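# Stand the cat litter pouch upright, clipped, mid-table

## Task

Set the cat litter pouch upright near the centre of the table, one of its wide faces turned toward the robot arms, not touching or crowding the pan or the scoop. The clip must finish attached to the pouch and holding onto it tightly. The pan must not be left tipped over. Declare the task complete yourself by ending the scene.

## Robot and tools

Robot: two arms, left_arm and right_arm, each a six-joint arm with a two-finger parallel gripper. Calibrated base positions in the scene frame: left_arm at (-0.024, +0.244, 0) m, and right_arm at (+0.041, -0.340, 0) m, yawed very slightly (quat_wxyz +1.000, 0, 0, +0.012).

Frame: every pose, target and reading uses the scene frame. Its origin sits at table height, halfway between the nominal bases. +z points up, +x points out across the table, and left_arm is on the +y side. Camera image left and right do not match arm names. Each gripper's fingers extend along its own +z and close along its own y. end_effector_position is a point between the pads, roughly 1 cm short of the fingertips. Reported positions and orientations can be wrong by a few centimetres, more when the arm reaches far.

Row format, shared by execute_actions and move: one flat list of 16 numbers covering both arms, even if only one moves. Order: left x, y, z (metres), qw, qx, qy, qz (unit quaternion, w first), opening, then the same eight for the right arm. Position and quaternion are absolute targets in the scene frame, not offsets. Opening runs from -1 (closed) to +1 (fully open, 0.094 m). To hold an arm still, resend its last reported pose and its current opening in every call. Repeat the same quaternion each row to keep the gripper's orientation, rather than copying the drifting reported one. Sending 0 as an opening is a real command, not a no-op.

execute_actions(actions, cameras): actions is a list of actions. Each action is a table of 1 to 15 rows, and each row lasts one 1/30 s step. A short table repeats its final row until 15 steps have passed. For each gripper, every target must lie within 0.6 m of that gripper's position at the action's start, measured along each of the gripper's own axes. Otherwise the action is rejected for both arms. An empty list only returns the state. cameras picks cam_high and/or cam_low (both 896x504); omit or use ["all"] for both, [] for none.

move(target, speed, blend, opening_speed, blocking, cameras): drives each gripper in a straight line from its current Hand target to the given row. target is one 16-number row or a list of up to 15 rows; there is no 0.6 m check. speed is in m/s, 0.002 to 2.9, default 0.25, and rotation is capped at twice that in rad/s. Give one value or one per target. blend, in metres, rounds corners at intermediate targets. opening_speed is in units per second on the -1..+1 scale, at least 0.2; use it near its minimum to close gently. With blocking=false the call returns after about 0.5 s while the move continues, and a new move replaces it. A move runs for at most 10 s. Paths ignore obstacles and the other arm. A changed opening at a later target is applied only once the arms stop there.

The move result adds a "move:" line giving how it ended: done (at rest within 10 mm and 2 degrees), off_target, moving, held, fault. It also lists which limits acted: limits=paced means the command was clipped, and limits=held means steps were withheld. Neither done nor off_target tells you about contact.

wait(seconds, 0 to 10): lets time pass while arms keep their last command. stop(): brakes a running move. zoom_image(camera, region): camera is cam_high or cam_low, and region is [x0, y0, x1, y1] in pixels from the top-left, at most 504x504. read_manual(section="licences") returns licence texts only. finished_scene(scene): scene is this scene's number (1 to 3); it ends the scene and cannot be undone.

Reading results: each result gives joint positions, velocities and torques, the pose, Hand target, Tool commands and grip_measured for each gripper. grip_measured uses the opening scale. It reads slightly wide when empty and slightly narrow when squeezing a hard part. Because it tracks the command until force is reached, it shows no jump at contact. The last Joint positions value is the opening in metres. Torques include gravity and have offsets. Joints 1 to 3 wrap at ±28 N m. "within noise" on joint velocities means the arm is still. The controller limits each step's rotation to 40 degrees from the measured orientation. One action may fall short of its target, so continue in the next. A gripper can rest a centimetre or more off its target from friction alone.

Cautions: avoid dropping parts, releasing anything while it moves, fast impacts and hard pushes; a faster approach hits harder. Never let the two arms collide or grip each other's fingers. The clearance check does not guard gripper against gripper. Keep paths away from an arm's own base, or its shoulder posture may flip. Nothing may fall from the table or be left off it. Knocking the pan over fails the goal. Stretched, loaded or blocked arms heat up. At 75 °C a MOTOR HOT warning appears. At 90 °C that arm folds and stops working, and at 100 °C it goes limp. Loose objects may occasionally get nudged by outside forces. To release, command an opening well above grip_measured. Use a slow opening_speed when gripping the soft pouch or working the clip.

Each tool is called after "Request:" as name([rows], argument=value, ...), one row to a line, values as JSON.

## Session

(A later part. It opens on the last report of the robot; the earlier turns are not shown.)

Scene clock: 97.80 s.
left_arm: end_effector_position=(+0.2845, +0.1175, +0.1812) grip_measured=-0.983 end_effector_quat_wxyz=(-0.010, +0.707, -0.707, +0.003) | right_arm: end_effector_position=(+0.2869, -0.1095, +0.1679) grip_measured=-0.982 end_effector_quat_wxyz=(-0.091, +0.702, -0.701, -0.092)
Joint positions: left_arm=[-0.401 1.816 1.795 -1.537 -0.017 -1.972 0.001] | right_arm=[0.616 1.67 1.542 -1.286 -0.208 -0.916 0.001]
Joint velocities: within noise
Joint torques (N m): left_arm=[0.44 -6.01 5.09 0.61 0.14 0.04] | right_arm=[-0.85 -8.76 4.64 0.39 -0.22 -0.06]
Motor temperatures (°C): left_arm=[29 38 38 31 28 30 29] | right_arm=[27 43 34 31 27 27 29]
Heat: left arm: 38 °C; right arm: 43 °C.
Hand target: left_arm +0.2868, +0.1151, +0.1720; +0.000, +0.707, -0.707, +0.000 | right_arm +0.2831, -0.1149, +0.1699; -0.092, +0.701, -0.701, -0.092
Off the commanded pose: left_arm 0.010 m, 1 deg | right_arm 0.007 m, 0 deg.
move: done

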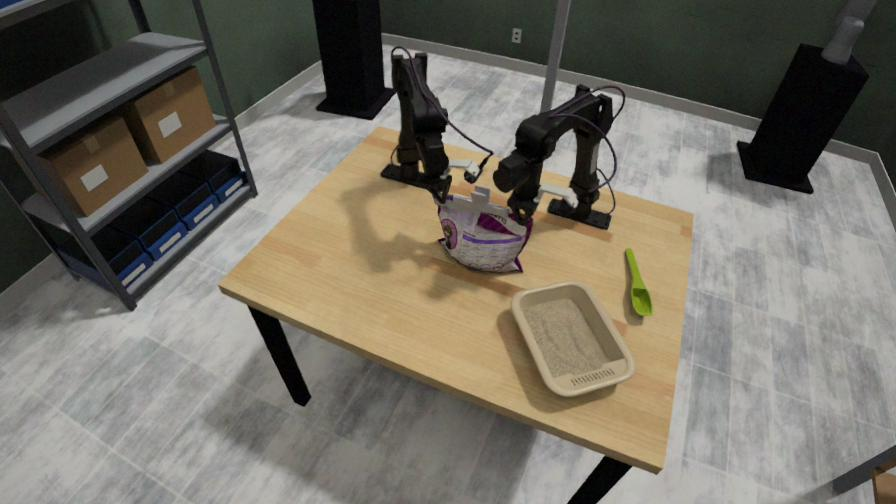

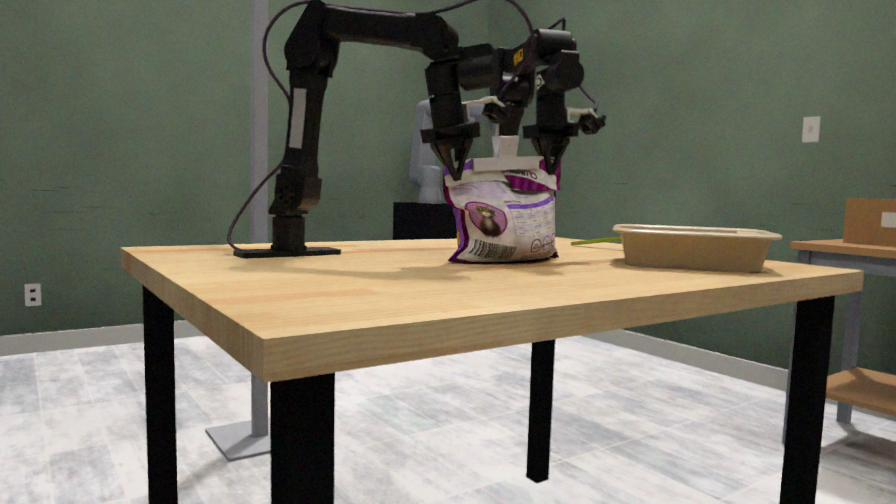

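Request:
move([
  [0.288,0.115,0.174,0.0,-0.7071,0.7071,0.0,-1,0.285,-0.115,0.184,0.0923,-0.701,0.701,0.0923,-1],
  [0.288,0.115,0.174,0.0,-0.7071,0.7071,0.0,0.1,0.285,-0.115,0.184,0.0923,-0.701,0.701,0.0923,0.1],
], speed=0.04, opening_speed=0.6)

Request:
zoom_image(camera="cam_low", region=[400, 60, 660, 290])

Request:
zoom_image(camera="cam_high", region=[380, 130, 540, 310])

Scene clock: 100.87 s.
left_arm: end_effector_position=(+0.2854, +0.1145, +0.1784) grip_measured=+0.099 end_effector_quat_wxyz=(-0.002, +0.707, -0.707, +0.005) | right_arm: end_effector_position=(+0.2812, -0.1147, +0.1724) grip_measured=+0.098 end_effector_quat_wxyz=(-0.077, +0.701, -0.702, -0.094)
Joint positions: left_arm=[-0.399 1.825 1.795 -1.531 0 -1.97 0.052] | right_arm=[0.613 1.67 1.564 -1.337 -0.208 -0.919 0.052]
Joint velocities: within noise
Joint torques (N m): left_arm=[0.42 -6.41 6.17 0.51 -0.04 0.04] | right_arm=[-1.01 -7.9 8.36 0.28 -0.2 -0.12]
Motor temperatures (°C): left_arm=[29 37 37 31 28 30 29] | right_arm=[27 43 34 31 27 27 29]
Heat: left arm: 37 °C; right arm: 43 °C.
Hand target: left_arm +0.2879, +0.1150, +0.1739; +0.000, +0.707, -0.707, +0.000 | right_arm +0.2848, -0.1151, +0.1839; -0.092, +0.701, -0.701, -0.092
Off the commanded pose: left_arm 0.005 m, 1 deg | right_arm 0.012 m, 2 deg.
move: off_target (right_arm); target 2's new opening was sent with right_arm's hand 0.013 m and 0 deg from that target

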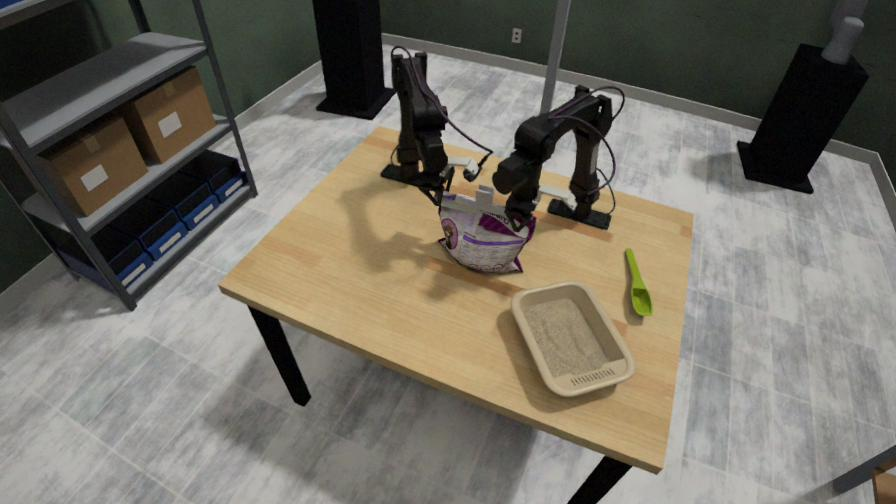

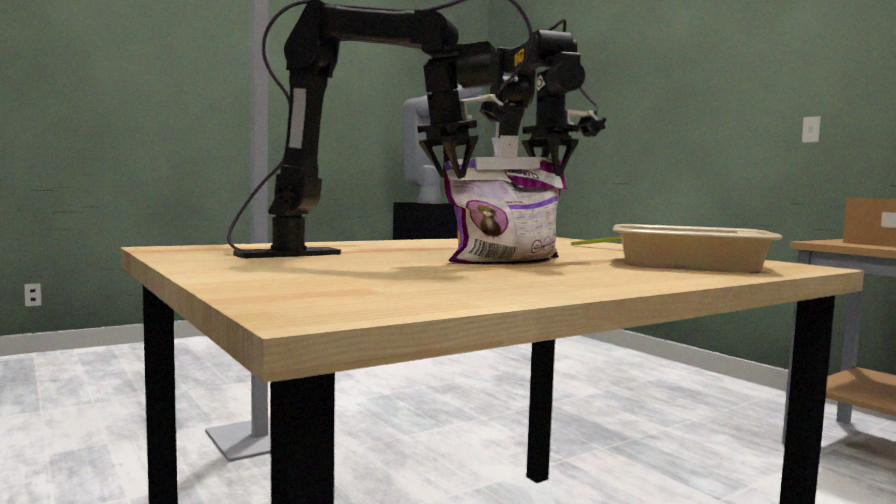

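Scaled by 1.938.

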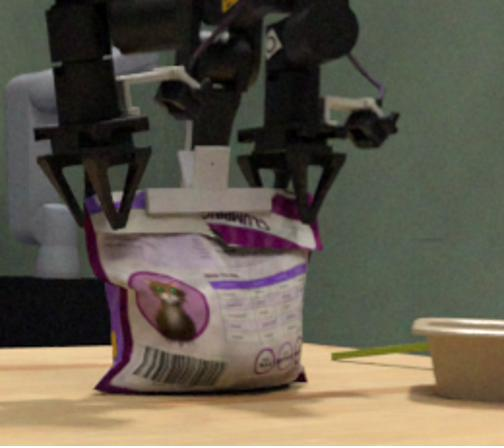

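Scaled by 2.800.

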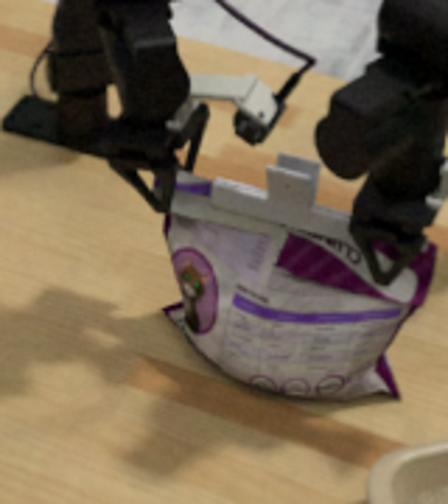

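Request:
move([
  [0.288,0.115,0.174,0.0,-0.7071,0.7071,0.0,0.8,0.285,-0.115,0.184,0.0923,-0.701,0.701,0.0923,0.8],
  [0.285,0.118,0.25,0.0,-0.7071,0.7071,0.0,0.8,0.283,-0.135,0.255,0.0923,-0.701,0.701,0.0923,0.8],
  [0.24,0.22,0.26,0.0,-0.7071,0.7071,0.0,0.8,0.24,-0.25,0.28,0.0923,-0.701,0.701,0.0923,0.8],
], speed=[0.06,0.07,0.2], blend=[0,0.01,0], opening_speed=0.8)

Request:
zoom_image(camera="cam_low", region=[400, 60, 660, 290])

Request:
zoom_image(camera="cam_high", region=[380, 130, 540, 310])

Scene clock: 104.73 s.
left_arm: end_effector_position=(+0.2464, +0.2181, +0.2602) grip_measured=+0.799 end_effector_quat_wxyz=(-0.077, +0.704, -0.699, +0.101) | right_arm: end_effector_position=(+0.2429, -0.2506, +0.2841) grip_measured=+0.798 end_effector_quat_wxyz=(-0.225, +0.676, -0.702, +0.001)
Joint positions: left_arm=[-0.094 1.447 1.703 -1.573 0.008 -1.674 0.085] | right_arm=[0.206 1.173 1.555 -1.555 -0.224 -1.257 0.084]
Joint velocities: within noise
Joint torques (N m): left_arm=[0.21 -4.89 5.08 0.75 -0.06 0.13] | right_arm=[-0.65 -1.51 4.29 0.8 -0.31 -0.05]
Motor temperatures (°C): left_arm=[29 36 37 31 28 30 28] | right_arm=[27 42 35 31 27 27 29]
Heat: left arm: 37 °C; right arm: 42 °C.
Hand target: left_arm +0.2402, +0.2200, +0.2593; -0.076, +0.703, -0.701, +0.094 | right_arm +0.2402, -0.2497, +0.2794; -0.219, +0.676, -0.703, -0.010
Off the commanded pose: left_arm 0.007 m, 15 deg | right_arm 0.005 m, 19 deg.
joint sent to its limit (left arm) — joint 4 (wrist pitch), lower limit. The joint targets are off in orientation, not in position.
joint sent to its limit (right arm) — joint 4 (wrist pitch), lower limit. The joint targets are off in orientation, not in position.
move: off_target (left_arm, right_arm)

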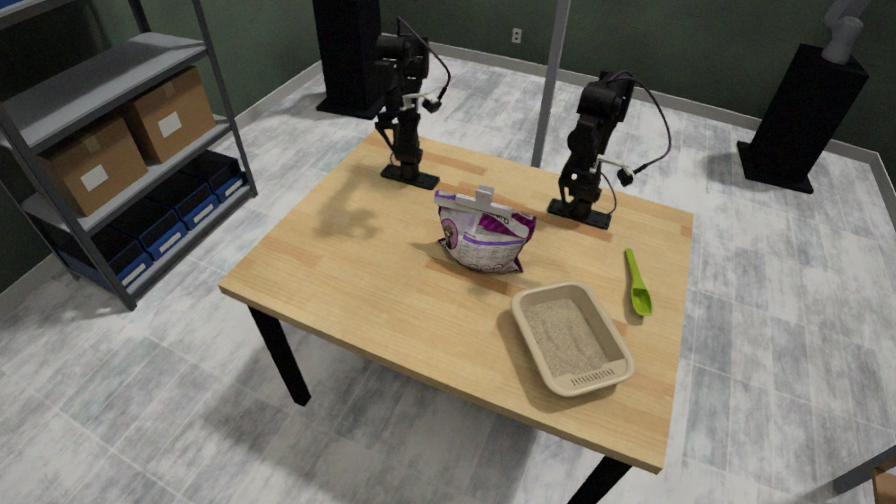

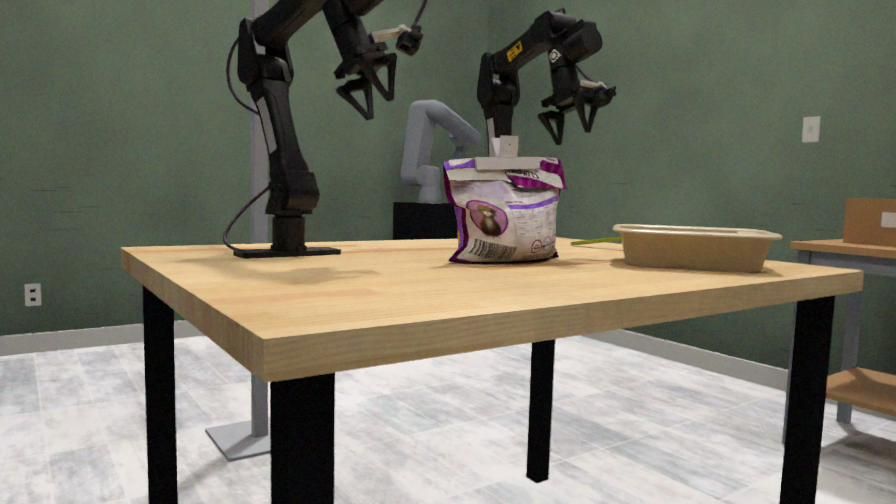

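Scaled by 1.938.

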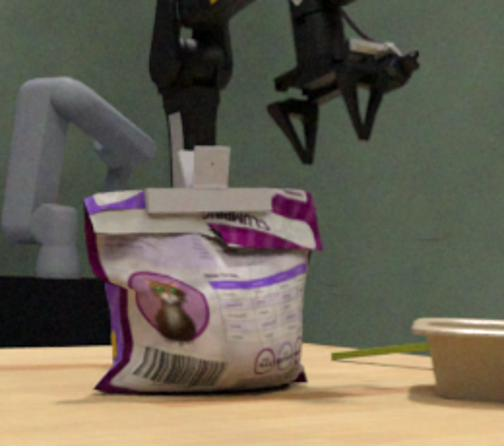

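Scaled by 2.800.

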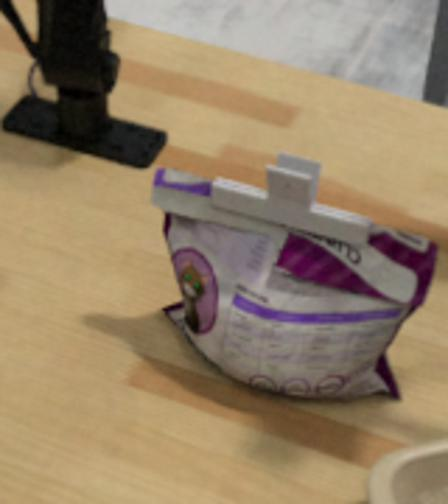

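Request:
finished_scene(scene=2)

The scene is finished: the task was done.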